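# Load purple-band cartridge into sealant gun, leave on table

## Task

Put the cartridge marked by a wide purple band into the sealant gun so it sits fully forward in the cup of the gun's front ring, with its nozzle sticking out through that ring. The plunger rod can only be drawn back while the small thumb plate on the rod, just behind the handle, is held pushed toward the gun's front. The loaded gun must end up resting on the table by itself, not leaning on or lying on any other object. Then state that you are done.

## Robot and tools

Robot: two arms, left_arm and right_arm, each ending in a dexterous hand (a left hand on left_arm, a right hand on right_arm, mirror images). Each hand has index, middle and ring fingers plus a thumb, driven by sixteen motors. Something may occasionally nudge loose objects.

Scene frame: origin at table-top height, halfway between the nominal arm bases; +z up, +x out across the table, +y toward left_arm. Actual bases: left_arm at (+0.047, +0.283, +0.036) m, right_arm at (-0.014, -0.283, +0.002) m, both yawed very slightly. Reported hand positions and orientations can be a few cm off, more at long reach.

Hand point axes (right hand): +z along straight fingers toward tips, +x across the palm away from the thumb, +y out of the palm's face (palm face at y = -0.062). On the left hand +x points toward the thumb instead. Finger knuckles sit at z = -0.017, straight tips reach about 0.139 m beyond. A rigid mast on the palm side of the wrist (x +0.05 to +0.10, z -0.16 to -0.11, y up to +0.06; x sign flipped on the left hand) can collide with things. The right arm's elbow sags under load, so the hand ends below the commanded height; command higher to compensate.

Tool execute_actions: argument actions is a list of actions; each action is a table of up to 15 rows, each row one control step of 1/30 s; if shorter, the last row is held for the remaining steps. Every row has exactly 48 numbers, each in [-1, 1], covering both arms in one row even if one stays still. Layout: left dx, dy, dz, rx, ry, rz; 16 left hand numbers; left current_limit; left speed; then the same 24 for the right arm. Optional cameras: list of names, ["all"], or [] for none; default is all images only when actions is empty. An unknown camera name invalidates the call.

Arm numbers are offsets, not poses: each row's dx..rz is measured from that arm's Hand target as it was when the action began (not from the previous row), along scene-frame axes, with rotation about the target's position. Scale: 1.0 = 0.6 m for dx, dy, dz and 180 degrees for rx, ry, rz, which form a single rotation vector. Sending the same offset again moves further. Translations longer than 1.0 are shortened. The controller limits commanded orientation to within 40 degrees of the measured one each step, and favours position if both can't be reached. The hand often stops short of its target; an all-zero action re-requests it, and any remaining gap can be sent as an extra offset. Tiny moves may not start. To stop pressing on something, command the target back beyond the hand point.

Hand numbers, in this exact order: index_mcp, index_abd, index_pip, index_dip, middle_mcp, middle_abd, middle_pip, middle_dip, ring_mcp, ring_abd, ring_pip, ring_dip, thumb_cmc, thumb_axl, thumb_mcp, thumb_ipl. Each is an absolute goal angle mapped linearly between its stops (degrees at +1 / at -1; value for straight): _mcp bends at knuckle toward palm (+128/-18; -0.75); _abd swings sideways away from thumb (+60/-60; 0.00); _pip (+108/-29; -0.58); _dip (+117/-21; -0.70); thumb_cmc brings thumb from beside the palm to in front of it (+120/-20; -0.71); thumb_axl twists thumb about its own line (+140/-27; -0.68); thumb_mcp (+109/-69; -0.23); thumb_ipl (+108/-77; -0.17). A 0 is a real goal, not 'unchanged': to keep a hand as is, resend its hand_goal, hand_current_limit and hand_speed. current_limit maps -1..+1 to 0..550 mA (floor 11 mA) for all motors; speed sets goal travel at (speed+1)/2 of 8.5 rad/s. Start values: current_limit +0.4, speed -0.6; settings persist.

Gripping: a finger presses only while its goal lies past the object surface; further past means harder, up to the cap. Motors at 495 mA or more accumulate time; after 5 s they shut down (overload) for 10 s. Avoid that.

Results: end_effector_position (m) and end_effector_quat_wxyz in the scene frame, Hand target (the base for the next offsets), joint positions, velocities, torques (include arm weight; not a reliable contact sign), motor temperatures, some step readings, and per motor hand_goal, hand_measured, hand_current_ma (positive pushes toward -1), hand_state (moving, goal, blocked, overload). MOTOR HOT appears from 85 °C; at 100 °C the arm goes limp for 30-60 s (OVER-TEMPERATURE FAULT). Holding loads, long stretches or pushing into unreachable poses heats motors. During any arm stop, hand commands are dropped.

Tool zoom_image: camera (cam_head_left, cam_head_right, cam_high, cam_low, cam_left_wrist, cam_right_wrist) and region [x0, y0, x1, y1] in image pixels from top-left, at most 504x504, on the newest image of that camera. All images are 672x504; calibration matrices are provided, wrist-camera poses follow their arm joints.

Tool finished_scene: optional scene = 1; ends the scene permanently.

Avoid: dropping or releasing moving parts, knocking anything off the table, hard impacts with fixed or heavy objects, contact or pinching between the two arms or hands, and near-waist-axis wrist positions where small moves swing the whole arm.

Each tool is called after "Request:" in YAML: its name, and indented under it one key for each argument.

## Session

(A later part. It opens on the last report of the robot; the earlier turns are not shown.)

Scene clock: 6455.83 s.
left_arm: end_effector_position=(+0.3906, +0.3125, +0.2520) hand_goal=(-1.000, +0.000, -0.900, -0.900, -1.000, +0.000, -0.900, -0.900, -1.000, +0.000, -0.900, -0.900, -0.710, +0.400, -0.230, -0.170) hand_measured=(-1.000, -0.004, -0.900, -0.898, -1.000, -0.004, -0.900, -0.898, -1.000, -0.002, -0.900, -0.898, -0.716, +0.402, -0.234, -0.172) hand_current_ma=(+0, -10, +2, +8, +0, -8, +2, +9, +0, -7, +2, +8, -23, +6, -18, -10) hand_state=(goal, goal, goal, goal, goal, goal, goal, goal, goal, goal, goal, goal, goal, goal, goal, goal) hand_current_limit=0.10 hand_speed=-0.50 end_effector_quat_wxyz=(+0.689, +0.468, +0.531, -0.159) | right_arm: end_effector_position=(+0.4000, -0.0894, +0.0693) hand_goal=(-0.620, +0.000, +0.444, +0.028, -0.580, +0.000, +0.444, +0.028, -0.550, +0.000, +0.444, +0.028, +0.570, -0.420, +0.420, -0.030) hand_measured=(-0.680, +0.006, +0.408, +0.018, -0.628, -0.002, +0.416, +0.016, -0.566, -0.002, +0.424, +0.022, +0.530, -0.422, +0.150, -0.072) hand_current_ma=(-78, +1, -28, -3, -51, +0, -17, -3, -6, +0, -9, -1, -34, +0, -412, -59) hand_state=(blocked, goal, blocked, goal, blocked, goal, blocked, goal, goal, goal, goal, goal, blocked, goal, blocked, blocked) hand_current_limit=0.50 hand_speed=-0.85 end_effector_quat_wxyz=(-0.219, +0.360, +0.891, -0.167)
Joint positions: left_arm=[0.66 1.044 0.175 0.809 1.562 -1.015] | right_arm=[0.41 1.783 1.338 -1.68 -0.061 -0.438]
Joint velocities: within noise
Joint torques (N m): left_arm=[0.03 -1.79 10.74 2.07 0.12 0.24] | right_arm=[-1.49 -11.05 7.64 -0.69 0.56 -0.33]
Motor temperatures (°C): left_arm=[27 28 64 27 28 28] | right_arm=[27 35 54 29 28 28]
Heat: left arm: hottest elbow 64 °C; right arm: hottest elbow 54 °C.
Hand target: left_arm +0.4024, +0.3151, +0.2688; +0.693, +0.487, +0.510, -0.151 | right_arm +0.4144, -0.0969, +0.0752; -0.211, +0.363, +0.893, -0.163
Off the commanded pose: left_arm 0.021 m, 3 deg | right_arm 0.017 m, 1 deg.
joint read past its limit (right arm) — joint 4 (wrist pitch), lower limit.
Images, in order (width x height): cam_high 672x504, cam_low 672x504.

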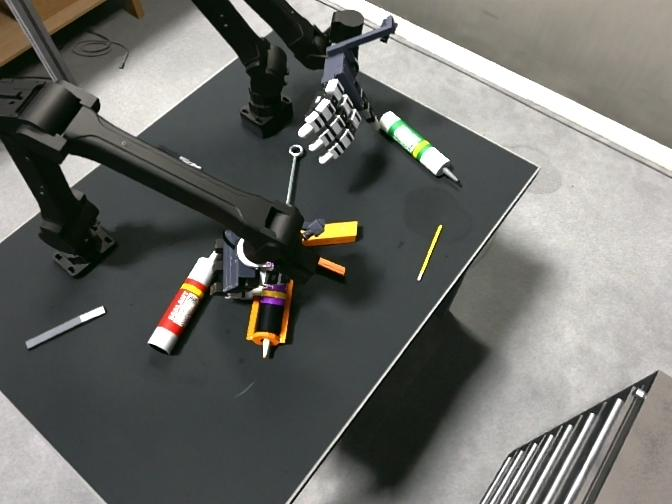

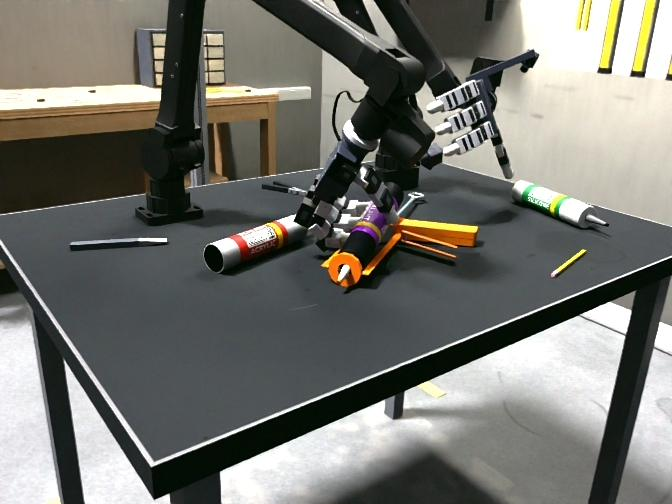

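Request:
execute_actions:
  actions:
    - [[0,0,0,0,0,0,-1,0,-0.9,-0.9,-1,0,-0.9,-0.9,-1,0,-0.9,-0.9,-0.71,0.4,-0.23,-0.17,0.1,-0.5,0,0,0,0,0,0,-0.66,0,0.43,0.02,-0.61,0,0.43,0.02,-0.56,0,0.43,0.02,0.53,-0.42,0.25,-0.06,0.5,-0.95]]
    - [[0,0,0,0,0,0,-1,0,-0.9,-0.9,-1,0,-0.9,-0.9,-1,0,-0.9,-0.9,-0.71,0.4,-0.23,-0.17,0.1,-0.5,0,0,0,0,0,0,-0.66,0,0.43,0.02,-0.61,0,0.43,0.02,-0.56,0,0.43,0.02,0.53,-0.42,0.2,-0.06,0.5,-0.95]]
  cameras: ["cam_high","cam_low"]

Request:
zoom_image:
  camera: "cam_low"
  region: [290, 175, 430, 295]

Scene clock: 6472.47 s.
left_arm: end_effector_position=(+0.3906, +0.3125, +0.2520) hand_goal=(-1.000, +0.000, -0.900, -0.900, -1.000, +0.000, -0.900, -0.900, -1.000, +0.000, -0.900, -0.900, -0.710, +0.400, -0.230, -0.170) hand_measured=(-1.000, -0.004, -0.900, -0.898, -1.000, -0.004, -0.900, -0.898, -1.000, -0.002, -0.900, -0.898, -0.716, +0.402, -0.234, -0.172) hand_current_ma=(+0, -10, +2, +8, +0, -8, +2, +9, +0, -7, +2, +8, -23, +6, -18, -10) hand_state=(goal, goal, goal, goal, goal, goal, goal, goal, goal, goal, goal, goal, goal, goal, goal, goal) hand_current_limit=0.10 hand_speed=-0.50 end_effector_quat_wxyz=(+0.689, +0.468, +0.531, -0.159) | right_arm: end_effector_position=(+0.3999, -0.0894, +0.0693) hand_goal=(-0.660, +0.000, +0.430, +0.020, -0.610, +0.000, +0.430, +0.020, -0.560, +0.000, +0.430, +0.020, +0.530, -0.420, +0.200, -0.060) hand_measured=(-0.688, +0.006, +0.406, +0.014, -0.628, -0.002, +0.414, +0.014, -0.562, -0.002, +0.424, +0.020, +0.518, -0.418, +0.154, -0.084) hand_current_ma=(-19, +1, -12, -1, -9, +0, -6, -1, +0, +0, -1, +0, -4, +0, -68, -20) hand_state=(blocked, goal, blocked, goal, goal, goal, goal, goal, goal, goal, goal, goal, goal, goal, blocked, blocked) hand_current_limit=0.50 hand_speed=-0.95 end_effector_quat_wxyz=(-0.219, +0.357, +0.893, -0.167)
Joint positions: left_arm=[0.66 1.044 0.175 0.809 1.562 -1.015] | right_arm=[0.41 1.783 1.338 -1.68 -0.059 -0.444]
Joint torques (N m): left_arm=[-0.5 -2.02 10.84 2.06 0.11 0.24] | right_arm=[-1.49 -11.11 7.64 -0.69 0.47 -0.28]
Motor temperatures (°C): left_arm=[27 28 64 27 28 28] | right_arm=[27 35 53 29 28 28]
Heat: left arm: hottest elbow 64 °C; right arm: hottest elbow 53 °C.
Hand target: left_arm +0.4024, +0.3151, +0.2688; +0.693, +0.487, +0.510, -0.151 | right_arm +0.4144, -0.0968, +0.0752; -0.211, +0.363, +0.893, -0.163
Off the commanded pose: left_arm 0.021 m, 3 deg | right_arm 0.017 m, 1 deg.
joint read past its limit (right arm) — joint 4 (wrist pitch), lower limit.
joint sent to its limit (left arm) — joint 5 (wrist yaw), upper limit. The joint targets still meet the commanded pose.
joint sent to its limit (right arm) — joint 4 (wrist pitch), lower limit. The joint targets still meet the commanded pose.
Step readings (end_effector_position of left_arm | right_arm):
0: (+0.3906, +0.3125, +0.2520) | (+0.4000, -0.0894, +0.0693)
1: (+0.3906, +0.3125, +0.2520) | (+0.4000, -0.0894, +0.0693)
2: (+0.3906, +0.3125, +0.2520) | (+0.4000, -0.0894, +0.0693)
4: (+0.3906, +0.3125, +0.2520) | (+0.3999, -0.0894, +0.0693)
8: (+0.3906, +0.3125, +0.2520) | (+0.3999, -0.0894, +0.0693)
15: (+0.3906, +0.3125, +0.2520) | (+0.3999, -0.0894, +0.0693)
16: (+0.3906, +0.3125, +0.2520) | (+0.3999, -0.0894, +0.0693)
17: (+0.3906, +0.3125, +0.2520) | (+0.3999, -0.0894, +0.0693)
19: (+0.3906, +0.3125, +0.2520) | (+0.3999, -0.0894, +0.0693)
23: (+0.3906, +0.3125, +0.2520) | (+0.3999, -0.0894, +0.0693)
30: (+0.3906, +0.3125, +0.2520) | (+0.3999, -0.0894, +0.0693)
Images, in order (width x height): cam_high 672x504, cam_low 672x504.

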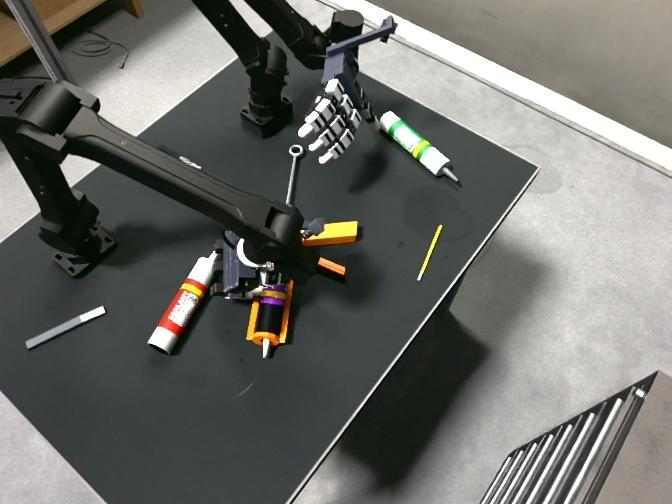

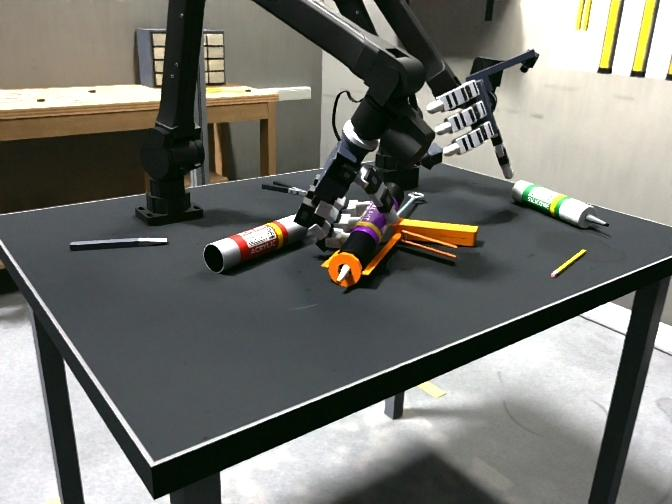

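Scaled by 3.600 from the camera's 672x504 image, which has a finer 960x720 frame.

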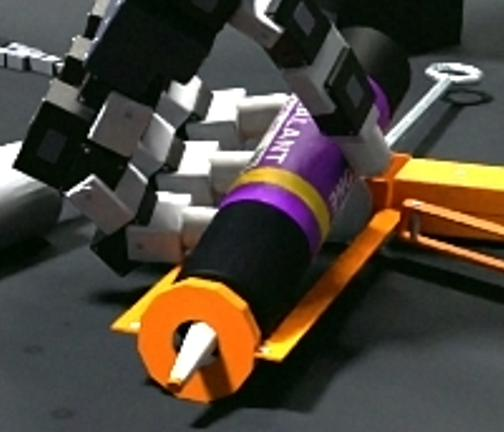

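Request:
execute_actions:
  actions:
    - [[0,0,0,0,0,0,-1,0,-0.9,-0.9,-1,0,-0.9,-0.9,-1,0,-0.9,-0.9,-0.71,0.4,-0.23,-0.17,0.1,-0.5,0,0,0,0,0,0,-0.71,0,0.42,0.02,-0.65,0,0.42,0.02,-0.59,0,0.42,0.02,0.52,-0.42,0.14,-0.08,0.5,-0.95]]
  cameras: ["cam_high","cam_low"]

Request:
zoom_image:
  camera: "cam_low"
  region: [290, 175, 430, 295]

Scene clock: 6480.17 s.
left_arm: end_effector_position=(+0.3906, +0.3125, +0.2520) hand_goal=(-1.000, +0.000, -0.900, -0.900, -1.000, +0.000, -0.900, -0.900, -1.000, +0.000, -0.900, -0.900, -0.710, +0.400, -0.230, -0.170) hand_measured=(-1.000, -0.004, -0.900, -0.898, -1.000, -0.004, -0.900, -0.898, -1.000, -0.002, -0.900, -0.898, -0.716, +0.402, -0.234, -0.172) hand_current_ma=(+0, -10, +2, +8, +0, -8, +2, +9, +0, -7, +2, +8, -23, +6, -18, -10) hand_state=(goal, goal, goal, goal, goal, goal, goal, goal, goal, goal, goal, goal, goal, goal, goal, goal) hand_current_limit=0.10 hand_speed=-0.50 end_effector_quat_wxyz=(+0.689, +0.468, +0.531, -0.159) | right_arm: end_effector_position=(+0.4035, -0.0979, +0.0691) hand_goal=(-0.710, +0.000, +0.420, +0.020, -0.650, +0.000, +0.420, +0.020, -0.590, +0.000, +0.420, +0.020, +0.520, -0.420, +0.140, -0.080) hand_measured=(-0.704, +0.002, +0.414, +0.016, -0.644, -0.002, +0.414, +0.016, -0.586, -0.002, +0.420, +0.020, +0.514, -0.420, +0.144, -0.082) hand_current_ma=(+1, +0, -1, +0, +1, +0, -1, +0, +1, +0, +0, +0, -1, +0, +1, +0) hand_state=(goal, goal, goal, goal, goal, goal, goal, goal, goal, goal, goal, goal, goal, goal, goal, goal) hand_current_limit=0.50 hand_speed=-0.95 end_effector_quat_wxyz=(-0.217, +0.363, +0.890, -0.169)
Joint positions: left_arm=[0.66 1.044 0.175 0.809 1.562 -1.015] | right_arm=[0.394 1.783 1.338 -1.68 -0.048 -0.445]
Joint torques (N m): left_arm=[-0.62 -2.14 10.77 2.14 0.13 0.21] | right_arm=[-0.26 -10.99 7.75 -0.69 0.09 -0.27]
Motor temperatures (°C): left_arm=[27 28 64 27 28 28] | right_arm=[27 35 53 29 28 28]
Heat: left arm: hottest elbow 64 °C; right arm: hottest elbow 53 °C.
Hand target: left_arm +0.4024, +0.3151, +0.2688; +0.693, +0.487, +0.510, -0.151 | right_arm +0.4145, -0.0969, +0.0752; -0.211, +0.363, +0.893, -0.163
Off the commanded pose: left_arm 0.021 m, 3 deg | right_arm 0.013 m, 1 deg.
joint read past its limit (right arm) — joint 4 (wrist pitch), lower limit.
joint sent to its limit (left arm) — joint 5 (wrist yaw), upper limit. The joint targets still meet the commanded pose.
joint sent to its limit (right arm) — joint 4 (wrist pitch), lower limit. The joint targets still meet the commanded pose.
Step readings (end_effector_position of left_arm | right_arm):
0: (+0.3906, +0.3125, +0.2520) | (+0.3999, -0.0894, +0.0693)
1: (+0.3906, +0.3125, +0.2520) | (+0.3999, -0.0894, +0.0693)
2: (+0.3906, +0.3125, +0.2520) | (+0.3998, -0.0894, +0.0693)
4: (+0.3906, +0.3125, +0.2520) | (+0.4000, -0.0897, +0.0693)
8: (+0.3906, +0.3125, +0.2520) | (+0.4018, -0.0942, +0.0691)
15: (+0.3906, +0.3125, +0.2520) | (+0.4035, -0.0979, +0.0691)
Images, in order (width x height): cam_high 672x504, cam_low 672x504.

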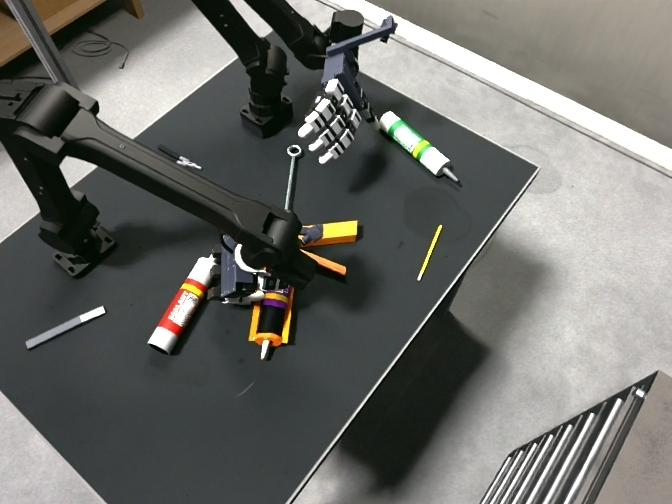

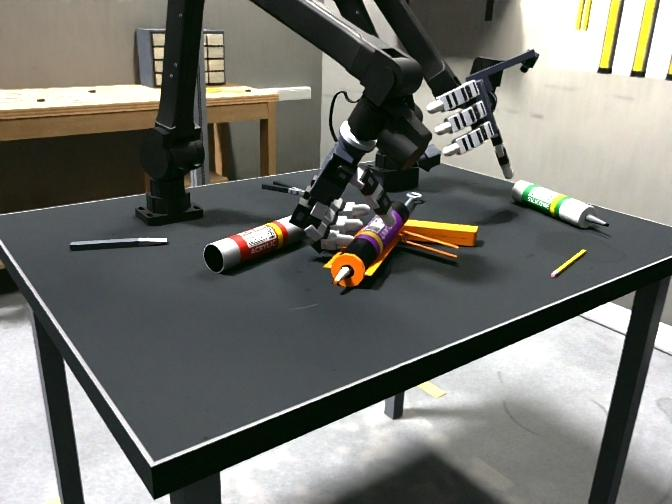

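Scaled by 3.600 from the camera's 672x504 image, which has a finer 960x720 frame.

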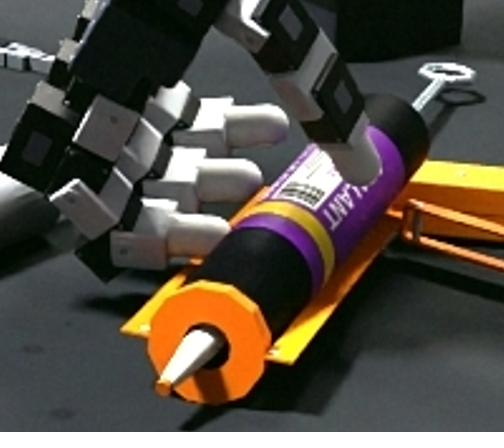

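Request:
zoom_image:
  camera: "cam_high"
  region: [220, 260, 320, 360]

Request:
execute_actions:
  actions: []
  cameras: ["cam_head_left", "cam_head_right"]

Request:
zoom_image:
  camera: "cam_head_right"
  region: [270, 180, 470, 330]

Request:
zoom_image:
  camera: "cam_head_left"
  region: [370, 180, 570, 330]

Scaled by 5.040 from the camera's 672x504 image, which has a finer 960x720 frame.

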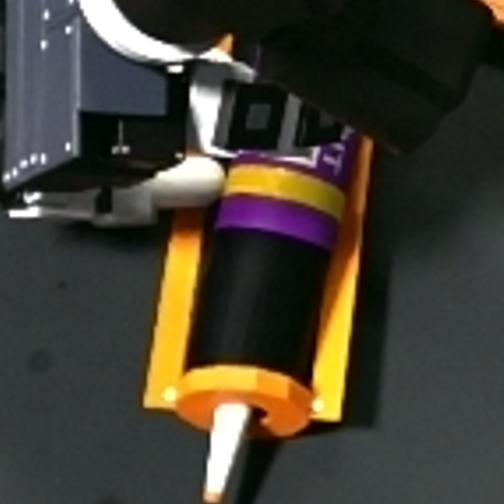

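Scene clock: 6484.53 s.
left_arm: end_effector_position=(+0.3906, +0.3125, +0.2520) hand_goal=(-1.000, +0.000, -0.900, -0.900, -1.000, +0.000, -0.900, -0.900, -1.000, +0.000, -0.900, -0.900, -0.710, +0.400, -0.230, -0.170) hand_measured=(-1.000, -0.004, -0.900, -0.898, -1.000, -0.004, -0.900, -0.898, -1.000, -0.002, -0.900, -0.898, -0.716, +0.402, -0.234, -0.172) hand_current_ma=(+0, -10, +2, +8, +0, -8, +2, +9, +0, -7, +2, +8, -23, +6, -18, -10) hand_state=(goal, goal, goal, goal, goal, goal, goal, goal, goal, goal, goal, goal, goal, goal, goal, goal) hand_current_limit=0.10 hand_speed=-0.50 end_effector_quat_wxyz=(+0.689, +0.468, +0.531, -0.159) | right_arm: end_effector_position=(+0.4035, -0.0979, +0.0691) hand_goal=(-0.710, +0.000, +0.420, +0.020, -0.650, +0.000, +0.420, +0.020, -0.590, +0.000, +0.420, +0.020, +0.520, -0.420, +0.140, -0.080) hand_measured=(-0.704, +0.002, +0.414, +0.016, -0.644, -0.002, +0.414, +0.016, -0.586, -0.002, +0.420, +0.020, +0.514, -0.420, +0.144, -0.082) hand_current_ma=(+1, +0, -1, +0, +1, +0, -1, +0, +1, +0, +0, +0, -1, +0, +1, +0) hand_state=(goal, goal, goal, goal, goal, goal, goal, goal, goal, goal, goal, goal, goal, goal, goal, goal) hand_current_limit=0.50 hand_speed=-0.95 end_effector_quat_wxyz=(-0.217, +0.363, +0.890, -0.169)
Joint positions: left_arm=[0.66 1.044 0.175 0.809 1.562 -1.015] | right_arm=[0.394 1.783 1.338 -1.68 -0.048 -0.445]
Joint velocities: within noise
Joint torques (N m): left_arm=[-0.56 -1.73 10.78 2.07 0.11 0.24] | right_arm=[-0.21 -10.99 7.68 -0.69 0.08 -0.27]
Motor temperatures (°C): left_arm=[27 28 64 27 28 28] | right_arm=[27 35 53 29 28 28]
Heat: left arm: hottest elbow 64 °C; right arm: hottest elbow 53 °C.
Hand target: left_arm +0.4024, +0.3151, +0.2688; +0.693, +0.487, +0.510, -0.151 | right_arm +0.4145, -0.0969, +0.0752; -0.211, +0.363, +0.893, -0.163
Off the commanded pose: left_arm 0.021 m, 3 deg | right_arm 0.013 m, 1 deg.
joint read past its limit (right arm) — joint 4 (wrist pitch), lower limit.
Images, in order (width x height): cam_head_left 672x504, cam_head_right 672x504.

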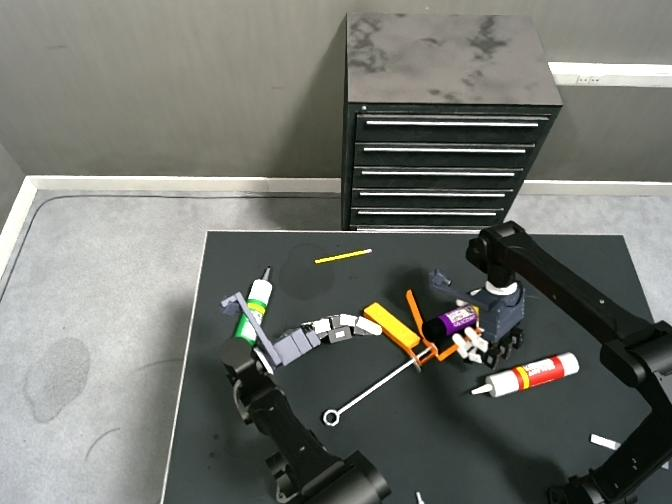

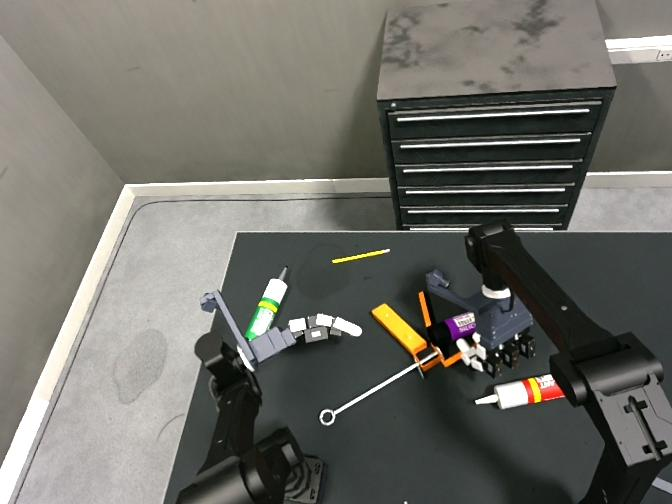

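Scaled by 2.520 from the camera's 672x504 image, which has a finer 960x720 frame.

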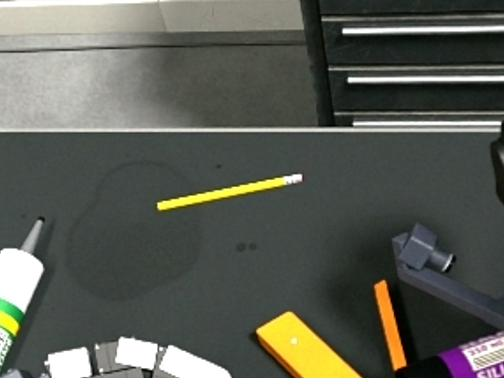

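Scaled by 2.520 from the camera's 672x504 image, which has a finer 960x720 frame.

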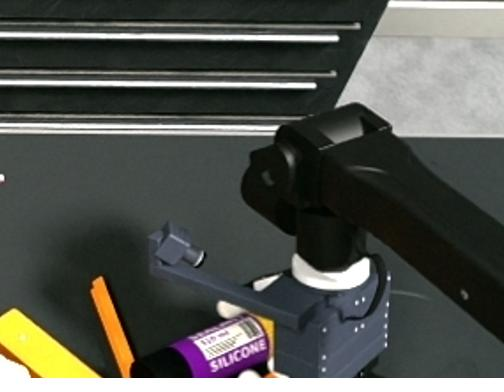

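Request:
zoom_image:
  camera: "cam_head_left"
  region: [370, 280, 520, 400]

Request:
zoom_image:
  camera: "cam_head_right"
  region: [370, 280, 520, 400]

Scaled by 3.360 from the camera's 672x504 image, which has a finer 960x720 frame.

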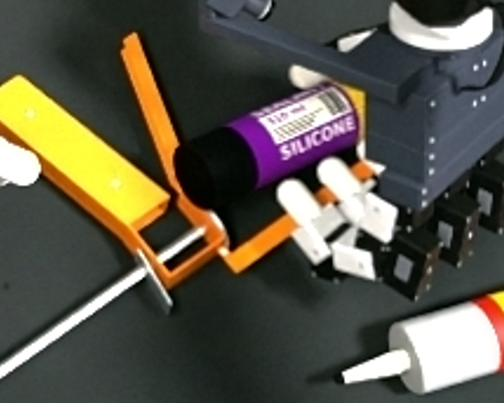

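Scaled by 3.360 from the camera's 672x504 image, which has a finer 960x720 frame.

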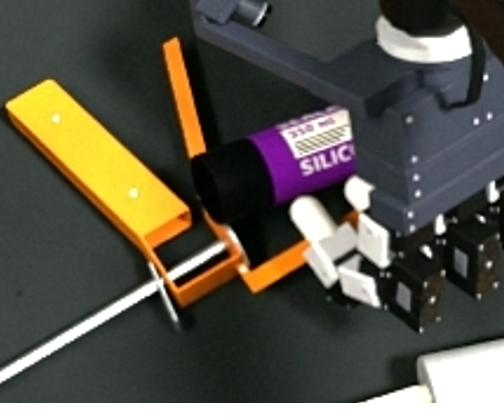

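Request:
execute_actions:
  actions:
    - [[0,0,0,0,0,0,-1,0,-0.9,-0.9,-1,0,-0.9,-0.9,-1,0,-0.9,-0.9,-0.71,0.4,-0.23,-0.17,0.1,-0.5,0,0,0,0,0,0,-0.80,0,0.49,0.02,-0.74,0,0.49,0.02,-0.69,0,0.49,0.02,0.52,-0.42,0.14,-0.08,0.5,-0.95]]
    - [[0,0,0,0,0,0,-1,0,-0.9,-0.9,-1,0,-0.9,-0.9,-1,0,-0.9,-0.9,-0.71,0.4,-0.23,-0.17,0.1,-0.5,0,0,0,0,0,0,-0.80,0,0.49,0.02,-0.74,0,0.49,0.02,-0.69,0,0.49,0.02,0.52,-0.42,0.14,-0.08,0.5,-0.95]]
  cameras: ["cam_head_left", "cam_high","cam_low"]

Request:
zoom_image:
  camera: "cam_high"
  region: [220, 260, 320, 360]

Request:
zoom_image:
  camera: "cam_low"
  region: [290, 175, 430, 295]

Request:
zoom_image:
  camera: "cam_head_left"
  region: [370, 280, 520, 400]

Scene clock: 6549.77 s.
left_arm: end_effector_position=(+0.3906, +0.3125, +0.2520) hand_goal=(-1.000, +0.000, -0.900, -0.900, -1.000, +0.000, -0.900, -0.900, -1.000, +0.000, -0.900, -0.900, -0.710, +0.400, -0.230, -0.170) hand_measured=(-1.000, -0.004, -0.900, -0.898, -1.000, -0.004, -0.900, -0.898, -1.000, -0.002, -0.900, -0.898, -0.716, +0.402, -0.234, -0.172) hand_current_ma=(+0, -10, +2, +8, +0, -8, +2, +9, +0, -7, +2, +8, -23, +6, -18, -10) hand_state=(goal, goal, goal, goal, goal, goal, goal, goal, goal, goal, goal, goal, goal, goal, goal, goal) hand_current_limit=0.10 hand_speed=-0.50 end_effector_quat_wxyz=(+0.689, +0.468, +0.531, -0.159) | right_arm: end_effector_position=(+0.4035, -0.0979, +0.0691) hand_goal=(-0.800, +0.000, +0.490, +0.020, -0.740, +0.000, +0.490, +0.020, -0.690, +0.000, +0.490, +0.020, +0.520, -0.420, +0.140, -0.080) hand_measured=(-0.790, +0.002, +0.484, +0.016, -0.732, -0.002, +0.484, +0.016, -0.684, -0.002, +0.484, +0.020, +0.514, -0.420, +0.144, -0.082) hand_current_ma=(+2, +0, -1, +0, +2, +0, -1, +0, +1, +0, -1, +0, -1, +0, +1, +0) hand_state=(goal, goal, goal, goal, goal, goal, goal, goal, goal, goal, goal, goal, goal, goal, goal, goal) hand_current_limit=0.50 hand_speed=-0.95 end_effector_quat_wxyz=(-0.217, +0.363, +0.890, -0.169)
Joint positions: left_arm=[0.66 1.044 0.175 0.809 1.562 -1.015] | right_arm=[0.394 1.783 1.338 -1.68 -0.048 -0.445]
Joint torques (N m): left_arm=[-0.62 -1.85 10.73 2.02 0.12 0.24] | right_arm=[-0.21 -11.05 7.66 -0.7 0.09 -0.26]
Motor temperatures (°C): left_arm=[27 28 64 27 28 28] | right_arm=[27 35 52 29 28 28]
Heat: left arm: hottest elbow 64 °C; right arm: hottest elbow 52 °C.
Hand target: left_arm +0.4024, +0.3151, +0.2688; +0.693, +0.487, +0.510, -0.151 | right_arm +0.4145, -0.0969, +0.0752; -0.211, +0.363, +0.893, -0.163
Off the commanded pose: left_arm 0.021 m, 3 deg | right_arm 0.013 m, 1 deg.
joint read past its limit (right arm) — joint 4 (wrist pitch), lower limit.
joint sent to its limit (left arm) — joint 5 (wrist yaw), upper limit. The joint targets still meet the commanded pose.
joint sent to its limit (right arm) — joint 4 (wrist pitch), lower limit. The joint targets still meet the commanded pose.
Step readings (end_effector_position of left_arm | right_arm):
0: (+0.3906, +0.3125, +0.2520) | (+0.4035, -0.0979, +0.0691)
1: (+0.3906, +0.3125, +0.2520) | (+0.4035, -0.0979, +0.0691)
2: (+0.3906, +0.3125, +0.2520) | (+0.4035, -0.0979, +0.0691)
4: (+0.3906, +0.3125, +0.2520) | (+0.4035, -0.0979, +0.0691)
8: (+0.3906, +0.3125, +0.2520) | (+0.4035, -0.0979, +0.0691)
15: (+0.3906, +0.3125, +0.2520) | (+0.4035, -0.0979, +0.0691)
16: (+0.3906, +0.3125, +0.2520) | (+0.4035, -0.0979, +0.0691)
17: (+0.3906, +0.3125, +0.2520) | (+0.4035, -0.0979, +0.0691)
19: (+0.3906, +0.3125, +0.2520) | (+0.4035, -0.0979, +0.0691)
23: (+0.3906, +0.3125, +0.2520) | (+0.4035, -0.0979, +0.0691)
30: (+0.3906, +0.3125, +0.2520) | (+0.4035, -0.0979, +0.0691)
Images, in order (width x height): cam_head_left 672x504, cam_high 672x504, cam_low 672x504.

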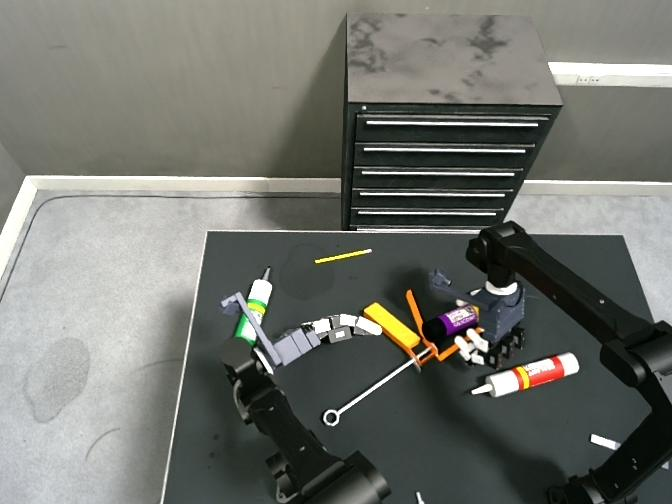

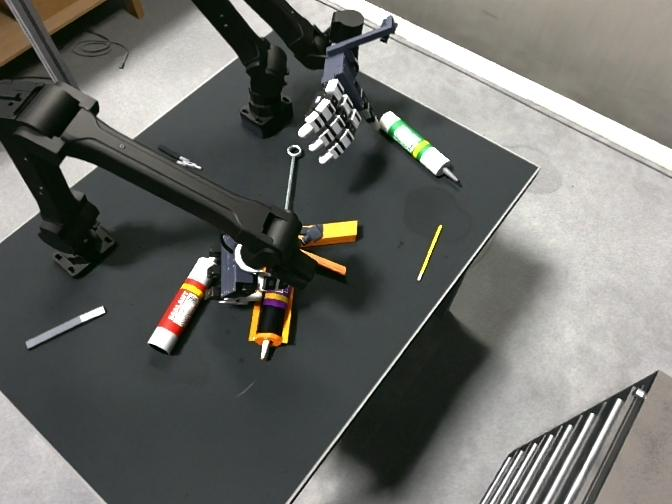

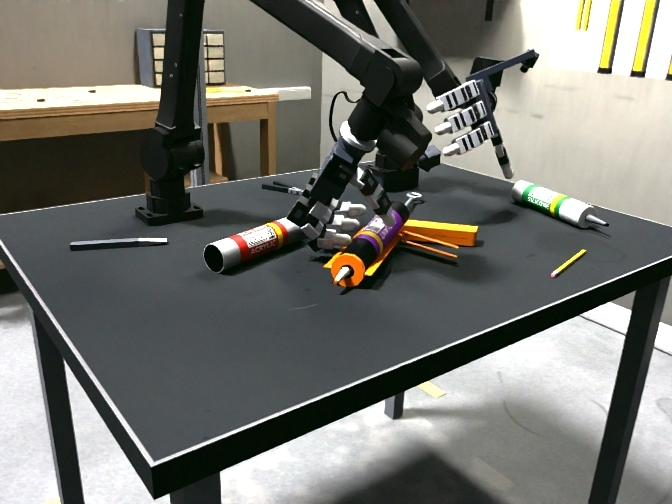

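Scaled by 5.040 from the camera's 672x504 image, which has a finer 960x720 frame.

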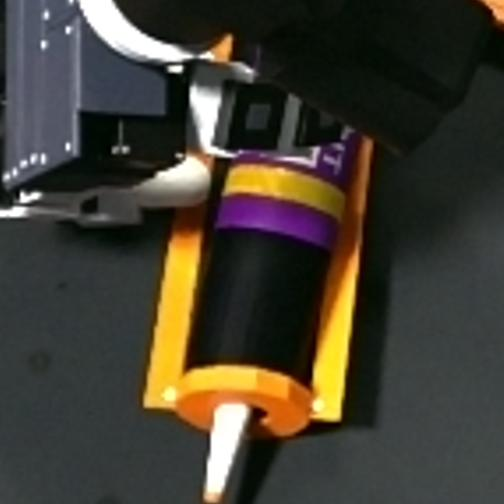

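Scaled by 3.600 from the camera's 672x504 image, which has a finer 960x720 frame.

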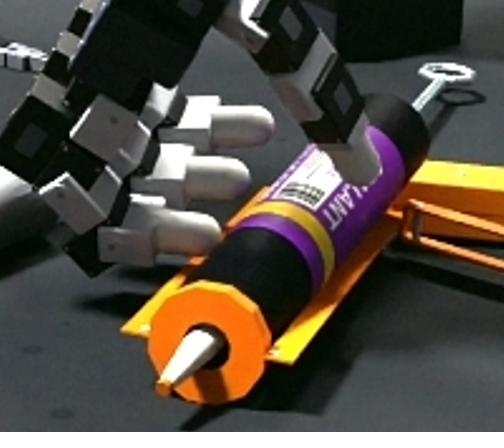

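Scaled by 3.360 from the camera's 672x504 image, which has a finer 960x720 frame.

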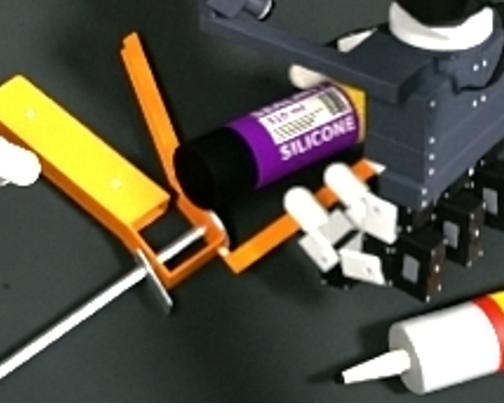

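Request:
execute_actions:
  actions:
    - [[0,0,0,0,0,0,-1,0,-0.9,-0.9,-1,0,-0.9,-0.9,-1,0,-0.9,-0.9,-0.71,0.4,-0.23,-0.17,0.1,-0.5,-0.006,-0.004,-0.002,0,0,0,-0.80,0,0.49,0.02,-0.74,0,0.49,0.02,-0.69,0,0.49,0.02,0.52,-0.42,0.14,-0.08,0.5,-0.95],[0,0,0,0,0,0,-1,0,-0.9,-0.9,-1,0,-0.9,-0.9,-1,0,-0.9,-0.9,-0.71,0.4,-0.23,-0.17,0.1,-0.5,-0.012,-0.008,-0.004,0,0,0,-0.80,0,0.49,0.02,-0.74,0,0.49,0.02,-0.69,0,0.49,0.02,0.52,-0.42,0.14,-0.08,0.5,-0.95],[0,0,0,0,0,0,-1,0,-0.9,-0.9,-1,0,-0.9,-0.9,-1,0,-0.9,-0.9,-0.71,0.4,-0.23,-0.17,0.1,-0.5,-0.018,-0.012,-0.006,0,0,0,-0.80,0,0.49,0.02,-0.74,0,0.49,0.02,-0.69,0,0.49,0.02,0.52,-0.42,0.14,-0.08,0.5,-0.95]]
  cameras: ["cam_head_left", "cam_high","cam_low"]

Request:
zoom_image:
  camera: "cam_high"
  region: [220, 260, 320, 360]

Request:
zoom_image:
  camera: "cam_low"
  region: [290, 175, 430, 295]

Request:
zoom_image:
  camera: "cam_head_left"
  region: [370, 280, 520, 400]

Scene clock: 6564.73 s.
left_arm: end_effector_position=(+0.3906, +0.3125, +0.2520) hand_goal=(-1.000, +0.000, -0.900, -0.900, -1.000, +0.000, -0.900, -0.900, -1.000, +0.000, -0.900, -0.900, -0.710, +0.400, -0.230, -0.170) hand_measured=(-1.000, -0.004, -0.900, -0.898, -1.000, -0.004, -0.900, -0.898, -1.000, -0.002, -0.900, -0.898, -0.716, +0.402, -0.234, -0.172) hand_current_ma=(+0, -10, +2, +8, +0, -8, +2, +9, +0, -7, +2, +8, -23, +6, -18, -10) hand_state=(goal, goal, goal, goal, goal, goal, goal, goal, goal, goal, goal, goal, goal, goal, goal, goal) hand_current_limit=0.10 hand_speed=-0.50 end_effector_quat_wxyz=(+0.689, +0.468, +0.531, -0.159) | right_arm: end_effector_position=(+0.3988, -0.1011, +0.0639) hand_goal=(-0.800, +0.000, +0.490, +0.020, -0.740, +0.000, +0.490, +0.020, -0.690, +0.000, +0.490, +0.020, +0.520, -0.420, +0.140, -0.080) hand_measured=(-0.790, +0.002, +0.484, +0.016, -0.732, -0.002, +0.484, +0.016, -0.684, -0.002, +0.484, +0.020, +0.514, -0.420, +0.144, -0.082) hand_current_ma=(+2, +0, -1, +0, +2, +0, -1, +0, +1, +0, -1, +0, -1, +0, +1, +0) hand_state=(goal, goal, goal, goal, goal, goal, goal, goal, goal, goal, goal, goal, goal, goal, goal, goal) hand_current_limit=0.50 hand_speed=-0.95 end_effector_quat_wxyz=(-0.220, +0.363, +0.889, -0.173)
Joint positions: left_arm=[0.66 1.044 0.175 0.809 1.562 -1.015] | right_arm=[0.392 1.783 1.321 -1.674 -0.046 -0.445]
Joint torques (N m): left_arm=[-0.09 -2.02 10.71 2.21 0.1 0.25] | right_arm=[-0.56 -12.34 5.89 -0.51 0.13 -0.32]
Motor temperatures (°C): left_arm=[27 28 64 27 28 28] | right_arm=[27 35 52 29 27 28]
Heat: left arm: hottest elbow 64 °C; right arm: hottest elbow 52 °C.
Hand target: left_arm +0.4024, +0.3151, +0.2688; +0.693, +0.487, +0.510, -0.151 | right_arm +0.4037, -0.1040, +0.0717; -0.211, +0.363, +0.893, -0.163
Off the commanded pose: left_arm 0.021 m, 3 deg | right_arm 0.010 m, 2 deg.
joint sent to its limit (left arm) — joint 5 (wrist yaw), upper limit. The joint targets still meet the commanded pose.
Step readings (end_effector_position of left_arm | right_arm):
0: (+0.3906, +0.3125, +0.2520) | (+0.4035, -0.0979, +0.0691)
1: (+0.3906, +0.3125, +0.2520) | (+0.4035, -0.0979, +0.0691)
2: (+0.3906, +0.3125, +0.2520) | (+0.4035, -0.0979, +0.0691)
4: (+0.3906, +0.3125, +0.2520) | (+0.4035, -0.0979, +0.0691)
8: (+0.3906, +0.3125, +0.2520) | (+0.4020, -0.0992, +0.0668)
15: (+0.3906, +0.3125, +0.2520) | (+0.3987, -0.1011, +0.0639)
Images, in order (width x height): cam_head_left 672x504, cam_high 672x504, cam_low 672x504.

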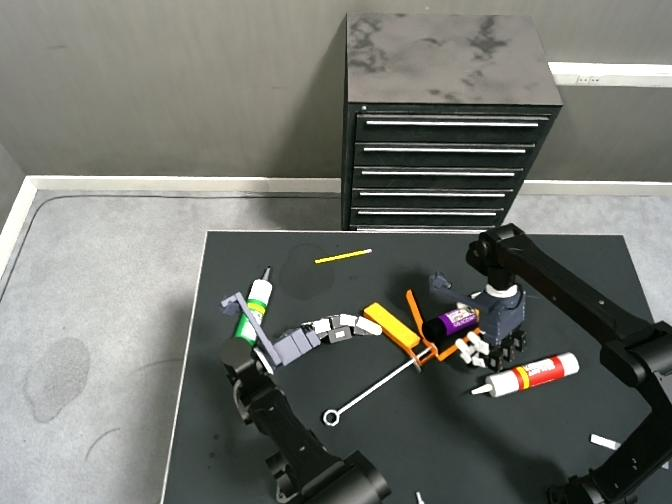

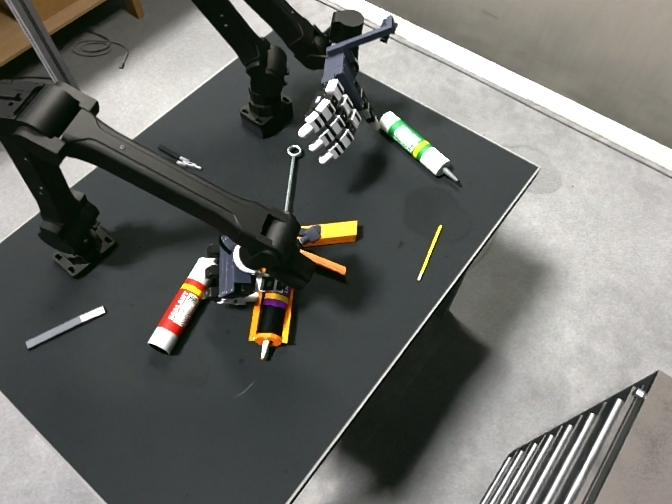

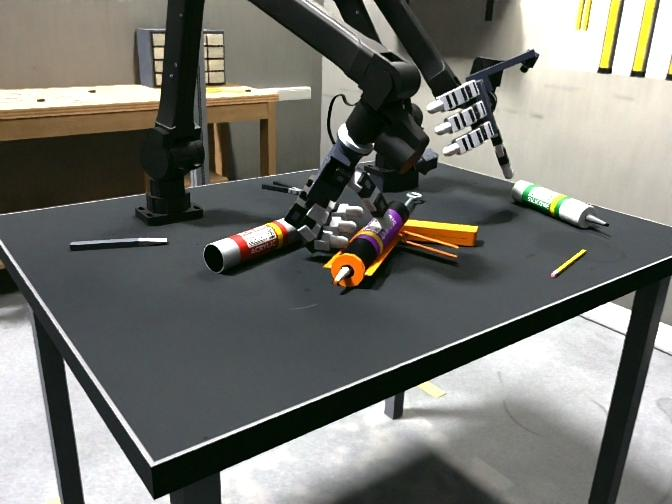

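Scaled by 5.040 from the camera's 672x504 image, which has a finer 960x720 frame.

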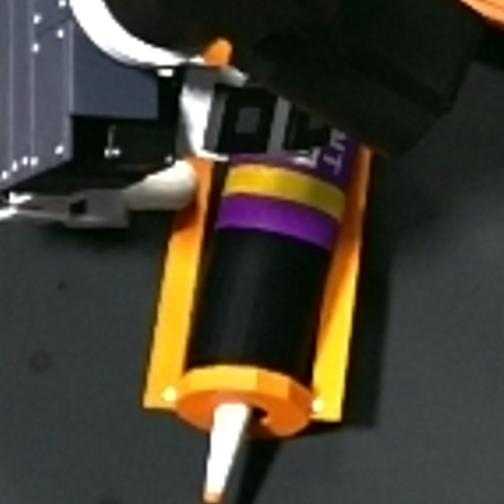

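Scaled by 3.600 from the camera's 672x504 image, which has a finer 960x720 frame.

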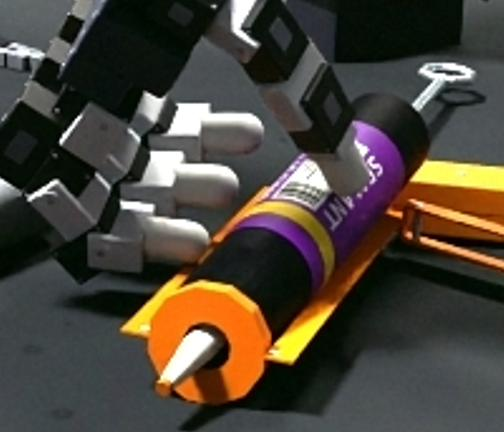

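Scaled by 3.360 from the camera's 672x504 image, which has a finer 960x720 frame.

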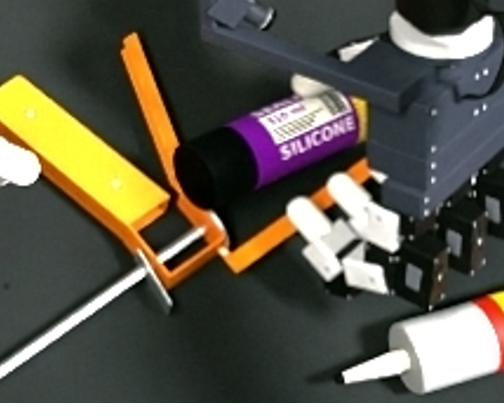

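Request:
execute_actions:
  actions:
    - [[0,0,0,0,0,0,-1,0,-0.9,-0.9,-1,0,-0.9,-0.9,-1,0,-0.9,-0.9,-0.71,0.4,-0.23,-0.17,0.1,-0.5,-0.006,-0.004,0.0,0,0,0,-0.80,0,0.49,0.02,-0.74,0,0.49,0.02,-0.69,0,0.49,0.02,0.52,-0.42,0.14,-0.08,0.5,-0.95],[0,0,0,0,0,0,-1,0,-0.9,-0.9,-1,0,-0.9,-0.9,-1,0,-0.9,-0.9,-0.71,0.4,-0.23,-0.17,0.1,-0.5,-0.010,-0.0065,0.0,0,0,0,-0.80,0,0.49,0.02,-0.74,0,0.49,0.02,-0.69,0,0.49,0.02,0.52,-0.42,0.14,-0.08,0.5,-0.95],[0,0,0,0,0,0,-1,0,-0.9,-0.9,-1,0,-0.9,-0.9,-1,0,-0.9,-0.9,-0.71,0.4,-0.23,-0.17,0.1,-0.5,-0.015,-0.0098,0,0,0,0,-0.80,0,0.49,0.02,-0.74,0,0.49,0.02,-0.69,0,0.49,0.02,0.52,-0.42,0.14,-0.08,0.5,-0.95]]
  cameras: ["cam_high","cam_low"]

Request:
zoom_image:
  camera: "cam_high"
  region: [220, 260, 320, 360]

Request:
zoom_image:
  camera: "cam_low"
  region: [290, 175, 430, 295]

Scene clock: 6576.87 s.
left_arm: end_effector_position=(+0.3906, +0.3125, +0.2520) hand_goal=(-1.000, +0.000, -0.900, -0.900, -1.000, +0.000, -0.900, -0.900, -1.000, +0.000, -0.900, -0.900, -0.710, +0.400, -0.230, -0.170) hand_measured=(-1.000, -0.004, -0.900, -0.898, -1.000, -0.004, -0.900, -0.898, -1.000, -0.002, -0.900, -0.898, -0.716, +0.402, -0.234, -0.172) hand_current_ma=(+0, -10, +2, +8, +0, -8, +2, +9, +0, -7, +2, +8, -23, +6, -18, -10) hand_state=(goal, goal, goal, goal, goal, goal, goal, goal, goal, goal, goal, goal, goal, goal, goal, goal) hand_current_limit=0.10 hand_speed=-0.50 end_effector_quat_wxyz=(+0.689, +0.468, +0.531, -0.159) | right_arm: end_effector_position=(+0.3912, -0.1066, +0.0654) hand_goal=(-0.800, +0.000, +0.490, +0.020, -0.740, +0.000, +0.490, +0.020, -0.690, +0.000, +0.490, +0.020, +0.520, -0.420, +0.140, -0.080) hand_measured=(-0.792, +0.002, +0.488, +0.018, -0.732, -0.002, +0.484, +0.016, -0.684, -0.002, +0.484, +0.020, +0.514, -0.420, +0.138, -0.084) hand_current_ma=(+2, +0, +0, +0, +2, +0, -1, +0, +1, +0, -1, +0, -1, +0, +0, -1) hand_state=(goal, goal, goal, goal, goal, goal, goal, goal, goal, goal, goal, goal, goal, goal, goal, goal) hand_current_limit=0.50 hand_speed=-0.95 end_effector_quat_wxyz=(-0.218, +0.364, +0.889, -0.171)
Joint positions: left_arm=[0.66 1.044 0.175 0.809 1.562 -1.015] | right_arm=[0.386 1.757 1.289 -1.664 -0.043 -0.449]
Joint torques (N m): left_arm=[-0.5 -1.49 10.73 1.94 0.12 0.23] | right_arm=[-0.5 -11.93 5.71 -0.54 0.14 -0.32]
Motor temperatures (°C): left_arm=[27 28 64 27 28 28] | right_arm=[27 35 51 29 27 28]
Heat: left arm: hottest elbow 64 °C; right arm: hottest elbow 51 °C.
Hand target: left_arm +0.4024, +0.3151, +0.2688; +0.693, +0.487, +0.510, -0.151 | right_arm +0.3947, -0.1099, +0.0715; -0.211, +0.363, +0.893, -0.163
Off the commanded pose: left_arm 0.021 m, 3 deg | right_arm 0.008 m, 1 deg.
joint sent to its limit (left arm) — joint 5 (wrist yaw), upper limit. The joint targets still meet the commanded pose.
Step readings (end_effector_position of left_arm | right_arm):
0: (+0.3906, +0.3125, +0.2520) | (+0.3989, -0.1011, +0.0639)
1: (+0.3906, +0.3125, +0.2520) | (+0.3989, -0.1011, +0.0639)
2: (+0.3906, +0.3125, +0.2520) | (+0.3988, -0.1013, +0.0638)
4: (+0.3906, +0.3125, +0.2520) | (+0.3975, -0.1024, +0.0630)
8: (+0.3906, +0.3125, +0.2520) | (+0.3933, -0.1054, +0.0641)
15: (+0.3906, +0.3125, +0.2520) | (+0.3912, -0.1066, +0.0654)
Images, in order (width x height): cam_high 672x504, cam_low 672x504.

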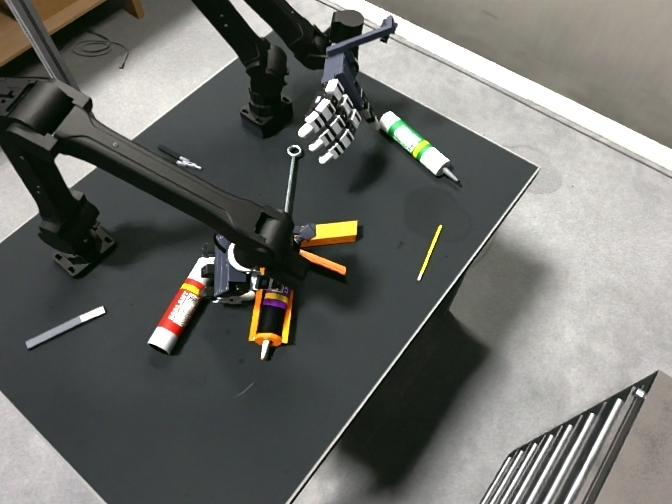

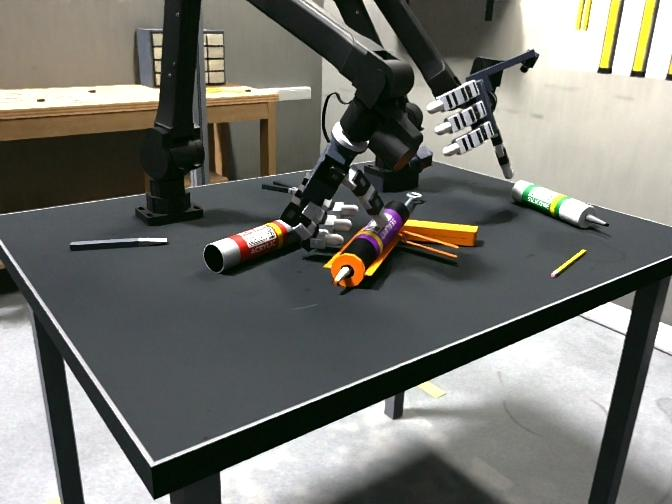

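Scaled by 5.040 from the camera's 672x504 image, which has a finer 960x720 frame.

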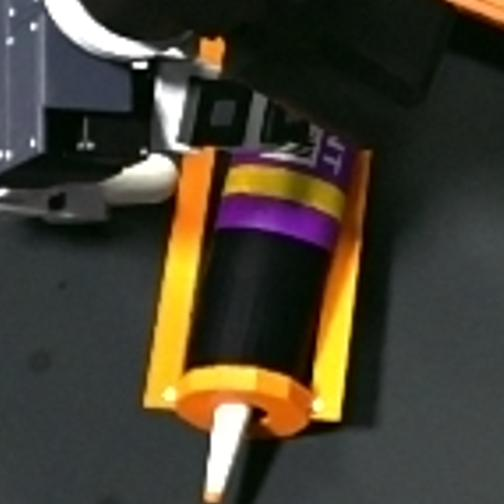

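Scaled by 3.600 from the camera's 672x504 image, which has a finer 960x720 frame.

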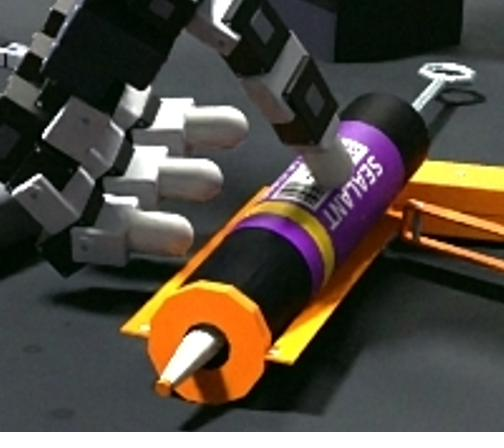

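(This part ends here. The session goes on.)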